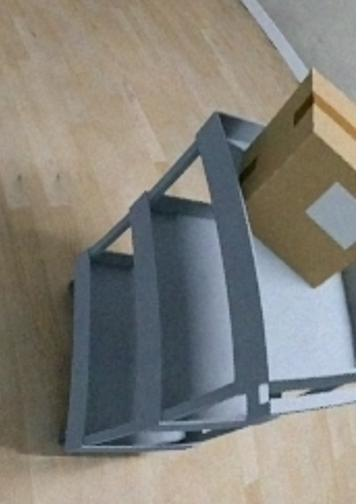

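>>> move --r2 '{"base": {"translate_m": -1.0}, "pace": "fast"}' --blocking false --cameras '[]'

>>> wait --seconds 8 --cameras '["r2_head_right_camera"]'

>>> move --r2 '{"base": {"strafe_m": -0.95}, "pace": "fast"}' --blocking false --cameras '[]'

>>> wait --seconds 8 --cameras '["r2_head_camera", "r2_wrist_camera", "r2_head_right_camera"]'

Scene clock: 786.73 s.
move: r2 moving
r1.base_odometry: x=+0.471 y=+1.322 heading=+2.870
r1.turned_by_wheels: +0.000
r1.turned_by_imu: +0.000
r1.base_tilt: forward=-1.6 right=+1.3
r1.lidar_m: 1.05 1.04 1.35 2.15 2.22 1.90 1.79 1.86 2.50 2.54 1.45 1.13
r1.base_status: not commanded
r1.joint_positions: lift_m=+0.127 arm_m=+0.000 wrist_yaw_rad=+3.089 wrist_pitch_rad=+0.002 wrist_roll_rad=+0.000 gripper_m=+0.056
r1.joint_status: not commanded
r1.measured_speeds: translate_m=+0.000 strafe_m=+0.000 rotate_rad=+0.000 lift_m=+0.000 arm_m=+0.000 wrist_yaw_rad=+0.000 wrist_pitch_rad=+0.000 wrist_roll_rad=+0.000
r1.motor_effort: lift_m=+20(20) arm_m=-4(4) wheel_0=-2(3) wheel_1=-1(1) wheel_2=+0(0)
r1.servo_current: wrist_yaw_rad=52(59) wrist_pitch_rad=46(46) wrist_roll_rad=46(65) gripper_m=39(52)
r1.hand_pose: x=-0.1125 y=+0.1024 z=+0.3046 quat_wxyz=(+0.026, -0.001, +0.000, +1.000) (m; r1's base frame)
r1.wrist_depth_mm: 136 138 - - - - - / 113 139 - - - - - / 117 139 228 - - - - / 137 161 - - - - - / 1708 - - 1661 1921 - - / 1205 1205 193 1182 190 1160 1160 / 854 741 750 167 750 768 778
r2.base_odometry: x=+0.140 y=-2.049 heading=-2.106
r2.turned_by_wheels: +0.000
r2.turned_by_imu: +0.000
r2.base_tilt: forward=-0.7 right=+0.0
r2.lidar_m: 2.69 1.95 1.40 1.35 1.42 1.95 3.13 3.21 3.53 0.78 0.86 2.80
r2.base_status: translate_m moving
r2.joint_positions: lift_m=+0.730 arm_m=+0.000 wrist_yaw_rad=-0.067 wrist_pitch_rad=+0.001 wrist_roll_rad=+0.000 gripper_m=-0.009
r2.joint_status: not commanded
r2.measured_speeds: translate_m=-0.179 strafe_m=+0.001 rotate_rad=-0.007 lift_m=+0.000 arm_m=+0.000 wrist_yaw_rad=+0.000 wrist_pitch_rad=+0.000 wrist_roll_rad=+0.000
r2.motor_effort: lift_m=+15(15) arm_m=-7(7) wheel_0=-9(10) wheel_1=-8(9) wheel_2=+15(15)
r2.servo_current: wrist_yaw_rad=46(59) wrist_pitch_rad=39(46) wrist_roll_rad=52(52) gripper_m=65(72)
r2.hand_pose: x=+0.4530 y=-0.1065 z=+0.9081 quat_wxyz=(+0.999, +0.000, +0.001, -0.033) (m; r2's base frame)
r2.wrist_depth_mm: - - - - - - - / - - - - - - - / - - - - - - - / - - - - - - - / - - - - - - - / - - 187 194 181 - - / 1983 1921 - - - 1863 1921
pictures: none
No camera images: "cameras" was empty.

Scene clock: 790.10 s.
earlier move: r2 done
r1.base_odometry: x=+0.471 y=+1.322 heading=+2.870
r1.turned_by_wheels: +0.000
r1.turned_by_imu: +0.000
r1.base_tilt: forward=-1.6 right=+1.3
r1.lidar_m: 1.05 1.02 1.37 2.16 2.22 1.88 1.79 1.85 2.51 2.54 1.48 1.13
r1.base_status: not commanded
r1.joint_positions: lift_m=+0.127 arm_m=+0.000 wrist_yaw_rad=+3.089 wrist_pitch_rad=+0.002 wrist_roll_rad=+0.000 gripper_m=+0.056
r1.joint_status: not commanded
r1.measured_speeds: translate_m=+0.000 strafe_m=+0.000 rotate_rad=+0.000 lift_m=+0.000 arm_m=+0.000 wrist_yaw_rad=+0.000 wrist_pitch_rad=+0.000 wrist_roll_rad=+0.000
r1.motor_effort: lift_m=+20(20) arm_m=-4(4) wheel_0=-2(3) wheel_1=-1(1) wheel_2=+0(0)
r1.servo_current: wrist_yaw_rad=46(65) wrist_pitch_rad=46(52) wrist_roll_rad=52(72) gripper_m=33(52)
r1.hand_pose: x=-0.1125 y=+0.1024 z=+0.3046 quat_wxyz=(+0.026, -0.001, +0.000, +1.000) (m; r1's base frame)
r1.wrist_depth_mm: 136 138 - - - - - / 113 139 - - - - - / 117 140 229 - - - - / 137 161 - - - - - / 1661 - - 1661 1921 - - / 1182 1205 193 1205 190 1160 1138 / 842 750 750 167 750 788 778
r2.base_odometry: x=+0.626 y=-1.228 heading=-2.106
r2.turned_by_wheels: +0.000
r2.turned_by_imu: +0.000
r2.base_tilt: forward=-0.7 right=+0.0
r2.lidar_m: 3.67 1.95 1.40 1.31 1.37 1.97 2.13 2.23 3.06 3.39 1.35 1.25
r2.base_status: done
r2.joint_positions: lift_m=+0.730 arm_m=+0.000 wrist_yaw_rad=-0.067 wrist_pitch_rad=+0.001 wrist_roll_rad=+0.000 gripper_m=-0.009
r2.joint_status: not commanded
r2.measured_speeds: translate_m=+0.000 strafe_m=+0.000 rotate_rad=+0.000 lift_m=+0.000 arm_m=+0.000 wrist_yaw_rad=+0.000 wrist_pitch_rad=+0.000 wrist_roll_rad=+0.000
r2.motor_effort: lift_m=+15(15) arm_m=-7(7) wheel_0=-2(10) wheel_1=-2(10) wheel_2=+1(16)
r2.servo_current: wrist_yaw_rad=33(65) wrist_pitch_rad=39(46) wrist_roll_rad=52(59) gripper_m=78(78)
r2.hand_pose: x=+0.4530 y=-0.1065 z=+0.9081 quat_wxyz=(+0.999, +0.000, +0.001, -0.033) (m; r2's base frame)
r2.wrist_depth_mm: - - - - - - - / - - - - - - - / - - - - - - - / - - - - - - 1182 / - - - - - - - / - - 187 194 181 - - / 1863 1921 - - - 1756 -
wait: 3.37 of 8 s (r2 has come to rest)
pictures: r2_head_right_camera
Images, in order (width x height): r2_head_right_camera 420x672.

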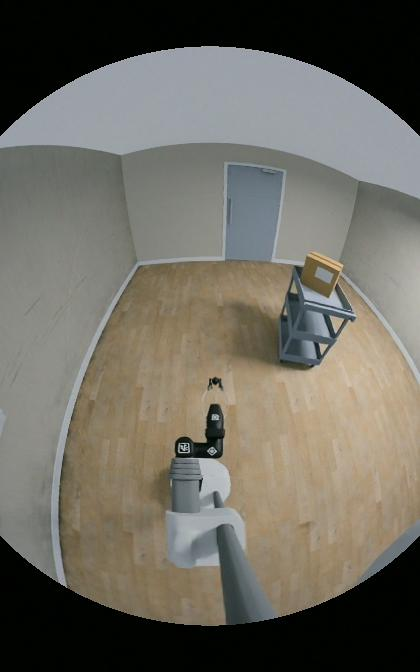

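Scene clock: 790.60 s.
move: r2 moving
r1.base_odometry: x=+0.471 y=+1.322 heading=+2.870
r1.turned_by_wheels: +0.000
r1.turned_by_imu: +0.000
r1.base_tilt: forward=-1.6 right=+1.3
r1.lidar_m: 1.06 1.02 1.37 2.16 2.23 1.90 1.79 1.82 2.50 2.55 1.50 1.12
r1.base_status: not commanded
r1.joint_positions: lift_m=+0.127 arm_m=+0.000 wrist_yaw_rad=+3.089 wrist_pitch_rad=+0.002 wrist_roll_rad=+0.000 gripper_m=+0.056
r1.joint_status: not commanded
r1.measured_speeds: translate_m=+0.000 strafe_m=+0.000 rotate_rad=+0.000 lift_m=+0.000 arm_m=+0.000 wrist_yaw_rad=+0.000 wrist_pitch_rad=+0.000 wrist_roll_rad=+0.000
r1.motor_effort: lift_m=+20(20) arm_m=-4(4) wheel_0=-3(3) wheel_1=-1(1) wheel_2=+0(0)
r1.servo_current: wrist_yaw_rad=26(52) wrist_pitch_rad=39(46) wrist_roll_rad=52(59) gripper_m=52(52)
r1.hand_pose: x=-0.1125 y=+0.1024 z=+0.3046 quat_wxyz=(+0.026, -0.001, +0.000, +1.000) (m; r1's base frame)
r1.wrist_depth_mm: 136 139 - - - - - / 113 139 - - - - - / 117 140 229 - - - - / 137 161 - - - - - / 1708 - - 1618 1921 - - / 1182 1182 193 1182 190 1182 1160 / 854 759 750 166 750 778 778
r2.base_odometry: x=+0.580 y=-1.201 heading=-2.106
r2.turned_by_wheels: +0.000
r2.turned_by_imu: +0.000
r2.base_tilt: forward=-0.7 right=+0.0
r2.lidar_m: 3.63 2.02 1.46 1.38 1.46 2.04 2.14 2.22 3.08 3.33 1.36 1.25
r2.base_status: strafe_m moving
r2.joint_positions: lift_m=+0.730 arm_m=+0.000 wrist_yaw_rad=-0.067 wrist_pitch_rad=+0.001 wrist_roll_rad=+0.000 gripper_m=-0.009
r2.joint_status: not commanded
r2.measured_speeds: translate_m=+0.001 strafe_m=-0.208 rotate_rad=-0.003 lift_m=+0.000 arm_m=+0.000 wrist_yaw_rad=+0.000 wrist_pitch_rad=+0.000 wrist_roll_rad=+0.000
r2.motor_effort: lift_m=+15(15) arm_m=-7(7) wheel_0=+11(13) wheel_1=-14(14) wheel_2=+0(1)
r2.servo_current: wrist_yaw_rad=52(59) wrist_pitch_rad=33(46) wrist_roll_rad=39(52) gripper_m=72(78)
r2.hand_pose: x=+0.4530 y=-0.1065 z=+0.9081 quat_wxyz=(+0.999, +0.000, +0.001, -0.033) (m; r2's base frame)
r2.wrist_depth_mm: - - - - - - - / - - - - - - - / - - - - - - - / - - - - - - 1138 / - - - - - - - / - - 187 194 181 - - / 1863 1921 - - - 1708 -
pictures: none
No camera images: "cameras" was empty.

Scene clock: 793.80 s.
earlier move: r2 done
r1.base_odometry: x=+0.471 y=+1.322 heading=+2.870
r1.turned_by_wheels: +0.000
r1.turned_by_imu: +0.000
r1.base_tilt: forward=-1.6 right=+1.3
r1.lidar_m: 1.06 1.04 1.35 2.15 2.23 1.90 1.79 1.82 2.51 2.55 1.50 1.11
r1.base_status: not commanded
r1.joint_positions: lift_m=+0.127 arm_m=+0.000 wrist_yaw_rad=+3.089 wrist_pitch_rad=+0.002 wrist_roll_rad=+0.000 gripper_m=+0.056
r1.joint_status: not commanded
r1.measured_speeds: translate_m=+0.000 strafe_m=+0.000 rotate_rad=+0.000 lift_m=+0.000 arm_m=+0.000 wrist_yaw_rad=+0.000 wrist_pitch_rad=+0.000 wrist_roll_rad=+0.000
r1.motor_effort: lift_m=+20(20) arm_m=-4(4) wheel_0=-3(3) wheel_1=-1(1) wheel_2=+0(0)
r1.servo_current: wrist_yaw_rad=46(72) wrist_pitch_rad=46(52) wrist_roll_rad=33(65) gripper_m=39(52)
r1.hand_pose: x=-0.1125 y=+0.1024 z=+0.3046 quat_wxyz=(+0.026, -0.001, +0.000, +1.000) (m; r1's base frame)
r1.wrist_depth_mm: 136 139 - - - - - / 113 139 - - - - - / 117 140 229 - - - - / 137 161 - - - - - / 1661 - - 1708 1921 - - / 1182 1205 192 1182 190 1160 1160 / 831 741 750 167 741 768 778
r2.base_odometry: x=-0.191 y=-0.744 heading=-2.106
r2.turned_by_wheels: +0.000
r2.turned_by_imu: +0.000
r2.base_tilt: forward=-0.7 right=+0.1
r2.lidar_m: 0.90 3.28 2.42 2.24 2.36 2.24 2.13 2.21 2.55 2.44 2.53 0.91
r2.base_status: done
r2.joint_positions: lift_m=+0.730 arm_m=+0.000 wrist_yaw_rad=-0.067 wrist_pitch_rad=+0.001 wrist_roll_rad=+0.000 gripper_m=-0.009
r2.joint_status: not commanded
r2.measured_speeds: translate_m=+0.000 strafe_m=+0.000 rotate_rad=+0.000 lift_m=+0.000 arm_m=+0.000 wrist_yaw_rad=+0.000 wrist_pitch_rad=+0.000 wrist_roll_rad=+0.000
r2.motor_effort: lift_m=+15(15) arm_m=-7(7) wheel_0=+1(17) wheel_1=-1(15) wheel_2=+0(2)
r2.servo_current: wrist_yaw_rad=46(59) wrist_pitch_rad=39(46) wrist_roll_rad=46(65) gripper_m=72(78)
r2.hand_pose: x=+0.4530 y=-0.1065 z=+0.9081 quat_wxyz=(+0.999, +0.000, +0.001, -0.033) (m; r2's base frame)
r2.wrist_depth_mm: - - - - - - - / - - - - - - - / - - - - - - - / - - - 1025 - - - / - - - 778 - - - / - - 186 193 181 - - / - 1863 - - - 1921 1921
wait: 3.20 of 8 s (r2 has come to rest)
pictures: r2_head_camera, r2_head_right_camera, r2_wrist_camera
Images, in order (width x height): r2_head_camera 420x560, r2_head_right_camera 420x672, r2_wrist_camera 616x392.

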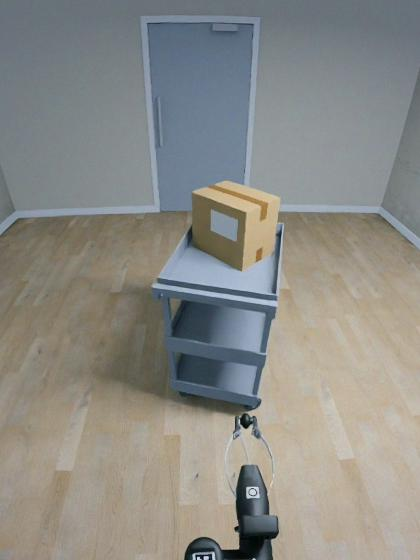

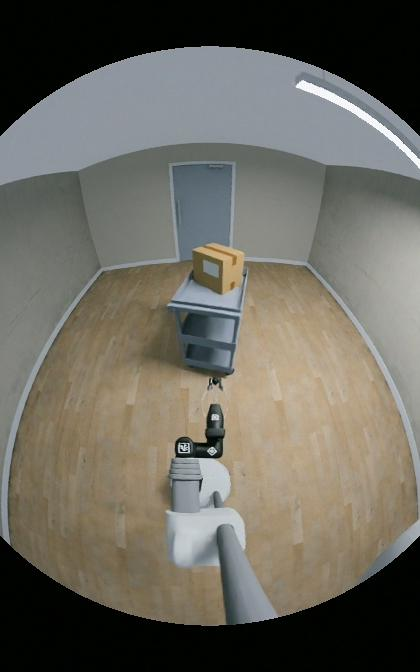

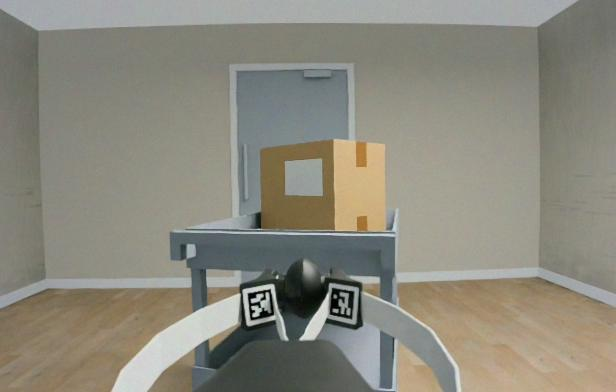

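>>> zoom_image --camera "r2_head_camera" --region '[140, 160, 300, 420]'

>>> zoom_image --camera "r2_wrist_camera" --region '[150, 120, 430, 392]'

Scaled by 1.938 from the camera's 420x560 image, which has a finer 1200x1600 frame.

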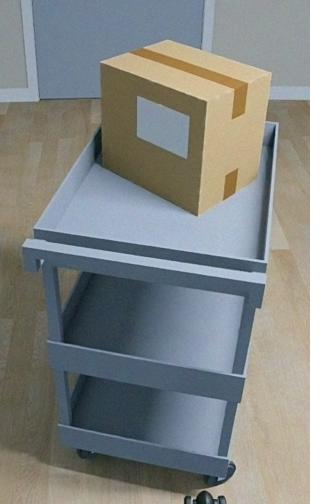

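Scaled by 1.800.

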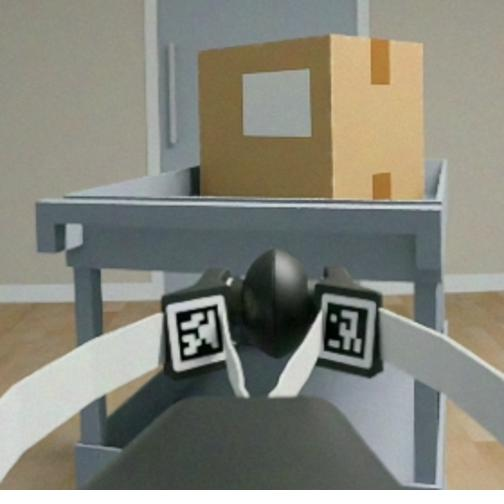

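>>> zoom_image --camera "r2_head_camera" --region '[145, 270, 285, 340]'

>>> zoom_image --camera "r2_head_camera" --region '[185, 170, 290, 310]'

Scaled by 3.600 from the camera's 420x560 image, which has a finer 1200x1600 frame.

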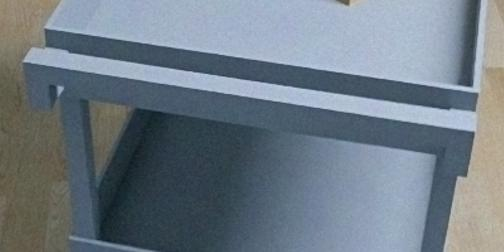

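Scaled by 3.600 from the camera's 420x560 image, which has a finer 1200x1600 frame.

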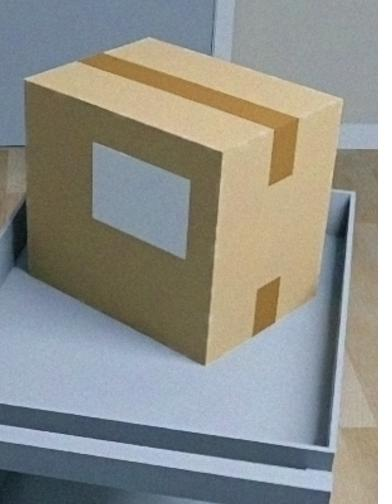

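>>> zoom_image --camera "r2_head_camera" --region '[165, 370, 275, 420]'

>>> zoom_image --camera "r2_head_camera" --region '[130, 10, 280, 220]'

Scaled by 4.582 from the camera's 420x560 image, which has a finer 1200x1600 frame.

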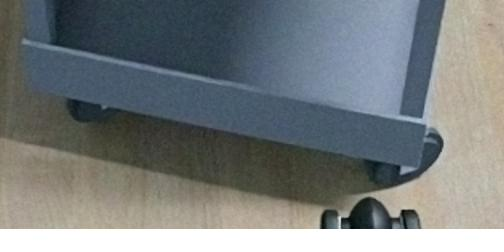

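Scaled by 2.400 from the camera's 420x560 image, which has a finer 1200x1600 frame.

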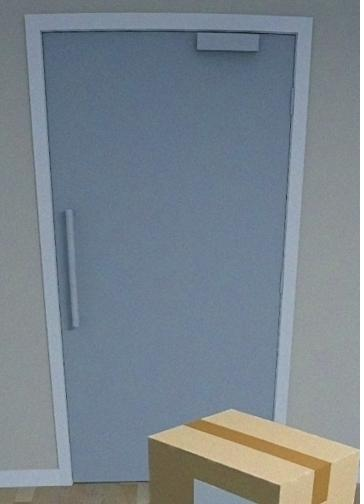

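>>> move --r2 '{"joints": {"lift_m": 0.03, "gripper_m": 0.0}, "pace": "fast"}' --blocking false --cameras '[]'

>>> wait --seconds 6 --cameras '["r2_wrist_camera"]'

>>> zoom_image --camera "r2_wrist_camera" --region '[150, 120, 430, 300]'

Scene clock: 893.57 s.
move: r2 moving
r1.base_odometry: x=+0.471 y=+1.322 heading=+2.870
r1.turned_by_wheels: +0.000
r1.turned_by_imu: +0.000
r1.base_tilt: forward=-1.6 right=+1.3
r1.lidar_m: 1.05 1.04 1.39 2.14 2.23 1.90 1.77 1.83 2.49 2.53 1.44 1.12
r1.base_status: not commanded
r1.joint_positions: lift_m=+0.127 arm_m=+0.000 wrist_yaw_rad=+3.089 wrist_pitch_rad=+0.002 wrist_roll_rad=+0.000 gripper_m=+0.056
r1.joint_status: not commanded
r1.measured_speeds: translate_m=+0.000 strafe_m=+0.000 rotate_rad=+0.000 lift_m=+0.000 arm_m=+0.000 wrist_yaw_rad=+0.000 wrist_pitch_rad=+0.000 wrist_roll_rad=+0.000
r1.motor_effort: lift_m=+20(20) arm_m=-4(4) wheel_0=-2(3) wheel_1=-1(1) wheel_2=+0(0)
r1.servo_current: wrist_yaw_rad=52(59) wrist_pitch_rad=39(52) wrist_roll_rad=52(59) gripper_m=39(46)
r1.hand_pose: x=-0.1125 y=+0.1024 z=+0.3046 quat_wxyz=(+0.026, -0.001, +0.000, +1.000) (m; r1's base frame)
r1.wrist_depth_mm: 136 138 - - - - - / 113 139 - - - - - / 118 139 228 - - - - / 137 161 - - - - - / 1708 - - 1661 1921 - - / 1205 1160 193 1182 191 1182 1138 / 854 759 759 167 741 778 768
r2.base_odometry: x=-0.191 y=-0.744 heading=-2.106
r2.turned_by_wheels: +0.000
r2.turned_by_imu: +0.000
r2.base_tilt: forward=-0.7 right=+0.0
r2.lidar_m: 0.91 3.28 2.40 2.27 2.37 2.24 2.15 2.24 2.55 2.43 2.55 0.90
r2.base_status: not commanded
r2.joint_positions: lift_m=+0.667 arm_m=+0.000 wrist_yaw_rad=-0.067 wrist_pitch_rad=+0.001 wrist_roll_rad=+0.000 gripper_m=+0.000
r2.joint_status: lift_m moving; gripper_m moving
r2.measured_speeds: translate_m=+0.000 strafe_m=+0.000 rotate_rad=+0.000 lift_m=-0.243 arm_m=+0.000 wrist_yaw_rad=+0.000 wrist_pitch_rad=+0.000 wrist_roll_rad=+0.000
r2.motor_effort: lift_m=+14(15) arm_m=-7(7) wheel_0=+1(1) wheel_1=-1(1) wheel_2=+0(0)
r2.servo_current: wrist_yaw_rad=39(59) wrist_pitch_rad=39(46) wrist_roll_rad=59(59) gripper_m=46(91)
r2.hand_pose: x=+0.4530 y=-0.1065 z=+0.8449 quat_wxyz=(+0.999, +0.000, +0.001, -0.033) (m; r2's base frame)
r2.wrist_depth_mm: - - - - - - - / - - - - - - - / - - - 1060 - - - / - - - 1025 - - - / - - - - - - - / - - 820 191 183 - - / 1863 1808 - - - 1921 1808
pictures: none
No camera images: "cameras" was empty.

Scene clock: 895.73 s.
earlier move: r2 limit_stop_at_own_body
r1.base_odometry: x=+0.471 y=+1.322 heading=+2.870
r1.turned_by_wheels: +0.000
r1.turned_by_imu: +0.000
r1.base_tilt: forward=-1.6 right=+1.3
r1.lidar_m: 1.05 1.03 1.36 2.14 2.23 1.89 1.79 1.85 2.49 2.53 1.47 1.15
r1.base_status: not commanded
r1.joint_positions: lift_m=+0.127 arm_m=+0.000 wrist_yaw_rad=+3.089 wrist_pitch_rad=+0.002 wrist_roll_rad=+0.000 gripper_m=+0.056
r1.joint_status: not commanded
r1.measured_speeds: translate_m=+0.000 strafe_m=+0.000 rotate_rad=+0.000 lift_m=+0.000 arm_m=+0.000 wrist_yaw_rad=+0.000 wrist_pitch_rad=+0.000 wrist_roll_rad=+0.000
r1.motor_effort: lift_m=+20(20) arm_m=-4(4) wheel_0=-2(3) wheel_1=-1(1) wheel_2=+0(0)
r1.servo_current: wrist_yaw_rad=46(65) wrist_pitch_rad=39(52) wrist_roll_rad=52(65) gripper_m=39(52)
r1.hand_pose: x=-0.1125 y=+0.1024 z=+0.3046 quat_wxyz=(+0.026, -0.001, +0.000, +1.000) (m; r1's base frame)
r1.wrist_depth_mm: 136 139 - - - - - / 113 139 - - - - - / 117 139 228 - - - - / 137 161 - - - - - / 1661 - - 1708 1863 - - / 1205 1182 193 1182 190 1182 1138 / 854 750 768 167 741 778 768
r2.base_odometry: x=-0.191 y=-0.744 heading=-2.106
r2.turned_by_wheels: +0.000
r2.turned_by_imu: +0.000
r2.base_tilt: forward=-0.6 right=+0.1
r2.lidar_m: 0.90 3.28 2.42 2.28 2.35 2.22 2.15 2.24 2.54 2.44 2.53 0.93
r2.base_status: not commanded
r2.joint_positions: lift_m=+0.083 arm_m=+0.000 wrist_yaw_rad=-0.067 wrist_pitch_rad=+0.001 wrist_roll_rad=+0.000 gripper_m=+0.000
r2.joint_status: lift_m limit_stop_at_own_body (moved -0.648 of -0.700); the others done
r2.measured_speeds: translate_m=+0.000 strafe_m=+0.000 rotate_rad=+0.000 lift_m=+0.000 arm_m=+0.000 wrist_yaw_rad=+0.000 wrist_pitch_rad=+0.000 wrist_roll_rad=+0.000
r2.on_its_own: lift_m is slack since a limit_stop_at_own_body (your +0.030 is given up); arm_m is slack since a limit_stop_at_own_body
r2.motor_effort: lift_m=+19(19) arm_m=-3(7) wheel_0=+1(2) wheel_1=+0(1) wheel_2=+0(0)
r2.servo_current: wrist_yaw_rad=46(59) wrist_pitch_rad=39(46) wrist_roll_rad=52(59) gripper_m=59(91)
r2.hand_pose: x=+0.4530 y=-0.1065 z=+0.2603 quat_wxyz=(+0.999, +0.000, +0.001, -0.033) (m; r2's base frame)
r2.wrist_depth_mm: - - - - - - - / - - - - - - - / - - - - - - - / - - - - - - - / 1756 1708 1281 - 1366 1537 1537 / 917 946 854 193 183 878 866 / 668 627 640 - - 640 627
wait: 2.17 of 6 s (r2 has come to rest)
pictures: r2_wrist_camera
Images, in order (width x height): r2_wrist_camera 616x392.

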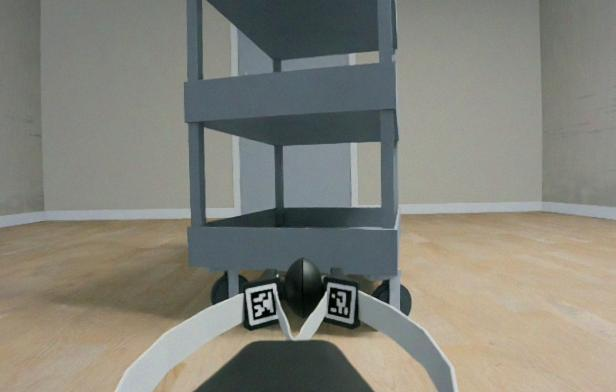

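Scaled by 1.800.

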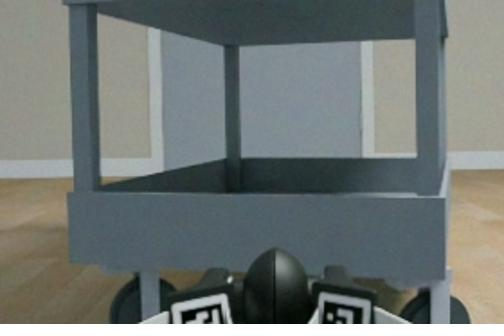

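>>> move --r2 '{"joints": {"lift_m": 0.1, "gripper_m": 0.13}, "pace": "fast"}' --blocking false --cameras '[]'

>>> wait --seconds 3 --cameras '["r2_wrist_camera"]'

>>> zoom_image --camera "r2_wrist_camera" --region '[180, 220, 420, 340]'

Scene clock: 901.53 s.
move: r2 moving
r1.base_odometry: x=+0.471 y=+1.322 heading=+2.870
r1.turned_by_wheels: +0.000
r1.turned_by_imu: +0.000
r1.base_tilt: forward=-1.6 right=+1.3
r1.lidar_m: 1.06 1.04 1.35 2.16 2.24 1.88 1.78 1.84 2.48 2.54 1.47 1.14
r1.base_status: not commanded
r1.joint_positions: lift_m=+0.127 arm_m=+0.000 wrist_yaw_rad=+3.089 wrist_pitch_rad=+0.002 wrist_roll_rad=+0.000 gripper_m=+0.056
r1.joint_status: not commanded
r1.measured_speeds: translate_m=+0.000 strafe_m=+0.000 rotate_rad=+0.000 lift_m=+0.000 arm_m=+0.000 wrist_yaw_rad=+0.000 wrist_pitch_rad=+0.000 wrist_roll_rad=+0.000
r1.motor_effort: lift_m=+20(20) arm_m=-4(4) wheel_0=-2(3) wheel_1=-1(1) wheel_2=+0(0)
r1.servo_current: wrist_yaw_rad=52(65) wrist_pitch_rad=39(46) wrist_roll_rad=52(65) gripper_m=46(46)
r1.hand_pose: x=-0.1125 y=+0.1024 z=+0.3046 quat_wxyz=(+0.026, -0.001, +0.000, +1.000) (m; r1's base frame)
r1.wrist_depth_mm: 137 138 - - - - - / 113 139 - - - - - / 117 140 229 - - - - / 137 161 - - - - - / 1708 - - 1708 1863 - - / 1205 1205 194 1205 190 1160 1138 / 842 741 750 167 750 778 759
r2.base_odometry: x=-0.191 y=-0.744 heading=-2.106
r2.turned_by_wheels: +0.000
r2.turned_by_imu: +0.000
r2.base_tilt: forward=-0.7 right=+0.0
r2.lidar_m: 0.89 3.28 2.40 2.25 2.35 2.21 2.15 2.22 2.56 2.43 2.55 0.91
r2.base_status: not commanded
r2.joint_positions: lift_m=+0.100 arm_m=+0.000 wrist_yaw_rad=-0.067 wrist_pitch_rad=+0.001 wrist_roll_rad=+0.000 gripper_m=+0.020
r2.joint_status: lift_m moving; gripper_m moving
r2.measured_speeds: translate_m=+0.000 strafe_m=+0.000 rotate_rad=+0.000 lift_m=+0.000 arm_m=+0.000 wrist_yaw_rad=+0.000 wrist_pitch_rad=+0.000 wrist_roll_rad=+0.000
r2.on_its_own: arm_m is slack since a limit_stop_at_own_body
r2.motor_effort: lift_m=+20(24) arm_m=-3(3) wheel_0=+1(2) wheel_1=-1(1) wheel_2=+0(0)
r2.servo_current: wrist_yaw_rad=46(52) wrist_pitch_rad=46(46) wrist_roll_rad=59(59) gripper_m=98(98)
r2.hand_pose: x=+0.4530 y=-0.1065 z=+0.2775 quat_wxyz=(+0.999, +0.000, +0.001, -0.033) (m; r2's base frame)
r2.wrist_depth_mm: - - - - - - - / - - - - - - - / - - - - - - - / - - - - - - - / 1863 1756 1336 216 1430 1618 1618 / 960 976 194 208 186 931 917 / 699 661 634 - - 640 634
pictures: none
No camera images: "cameras" was empty.

Scene clock: 903.17 s.
earlier move: r2 done
r1.base_odometry: x=+0.471 y=+1.322 heading=+2.870
r1.turned_by_wheels: +0.000
r1.turned_by_imu: +0.000
r1.base_tilt: forward=-1.6 right=+1.3
r1.lidar_m: 1.06 1.04 1.38 2.16 2.23 1.89 1.79 1.85 2.46 2.53 1.51 1.13
r1.base_status: not commanded
r1.joint_positions: lift_m=+0.127 arm_m=+0.000 wrist_yaw_rad=+3.089 wrist_pitch_rad=+0.002 wrist_roll_rad=+0.000 gripper_m=+0.056
r1.joint_status: not commanded
r1.measured_speeds: translate_m=+0.000 strafe_m=+0.000 rotate_rad=+0.000 lift_m=+0.000 arm_m=+0.000 wrist_yaw_rad=+0.000 wrist_pitch_rad=+0.000 wrist_roll_rad=+0.000
r1.motor_effort: lift_m=+20(20) arm_m=-4(4) wheel_0=-2(3) wheel_1=-1(1) wheel_2=+0(0)
r1.servo_current: wrist_yaw_rad=33(65) wrist_pitch_rad=46(52) wrist_roll_rad=39(65) gripper_m=46(46)
r1.hand_pose: x=-0.1125 y=+0.1024 z=+0.3046 quat_wxyz=(+0.026, -0.001, +0.000, +1.000) (m; r1's base frame)
r1.wrist_depth_mm: 136 138 - - - - - / 113 139 - - - - - / 117 139 229 - - - - / 137 162 - - - - - / 1708 - - 1618 1983 - - / 1182 1182 193 1205 190 1160 1138 / 854 741 759 167 741 778 778
r2.base_odometry: x=-0.191 y=-0.744 heading=-2.106
r2.turned_by_wheels: +0.000
r2.turned_by_imu: +0.000
r2.base_tilt: forward=-0.7 right=+0.1
r2.lidar_m: 0.90 3.25 2.40 2.26 2.37 2.23 2.14 2.24 2.55 2.44 2.56 0.92
r2.base_status: not commanded
r2.joint_positions: lift_m=+0.100 arm_m=+0.000 wrist_yaw_rad=-0.067 wrist_pitch_rad=+0.001 wrist_roll_rad=+0.000 gripper_m=+0.130
r2.joint_status: all done
r2.measured_speeds: translate_m=+0.000 strafe_m=+0.000 rotate_rad=+0.000 lift_m=+0.000 arm_m=+0.000 wrist_yaw_rad=+0.000 wrist_pitch_rad=+0.000 wrist_roll_rad=+0.000
r2.on_its_own: arm_m is slack since a limit_stop_at_own_body
r2.motor_effort: lift_m=+21(24) arm_m=-3(3) wheel_0=+1(2) wheel_1=+0(1) wheel_2=+0(0)
r2.servo_current: wrist_yaw_rad=39(59) wrist_pitch_rad=39(52) wrist_roll_rad=52(59) gripper_m=52(117)
r2.hand_pose: x=+0.4530 y=-0.1065 z=+0.2775 quat_wxyz=(+0.999, +0.000, +0.001, -0.033) (m; r2's base frame)
r2.wrist_depth_mm: - - - - - - - / - - - - - - - / - - - - - - - / - - - - - - - / 1808 1756 - - 1281 1661 1618 / 960 831 202 960 212 831 904 / 707 668 715 - 707 647 634
wait: 1.63 of 3 s (r2 has come to rest)
pictures: r2_wrist_camera
Images, in order (width x height): r2_wrist_camera 616x392.

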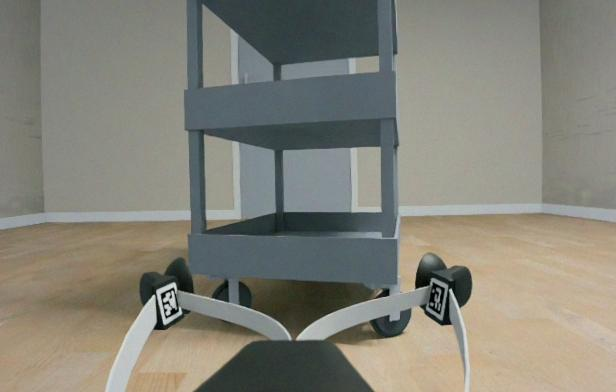

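Scaled by 2.100.

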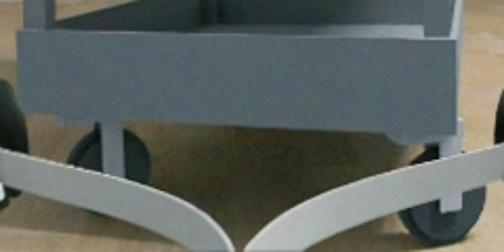

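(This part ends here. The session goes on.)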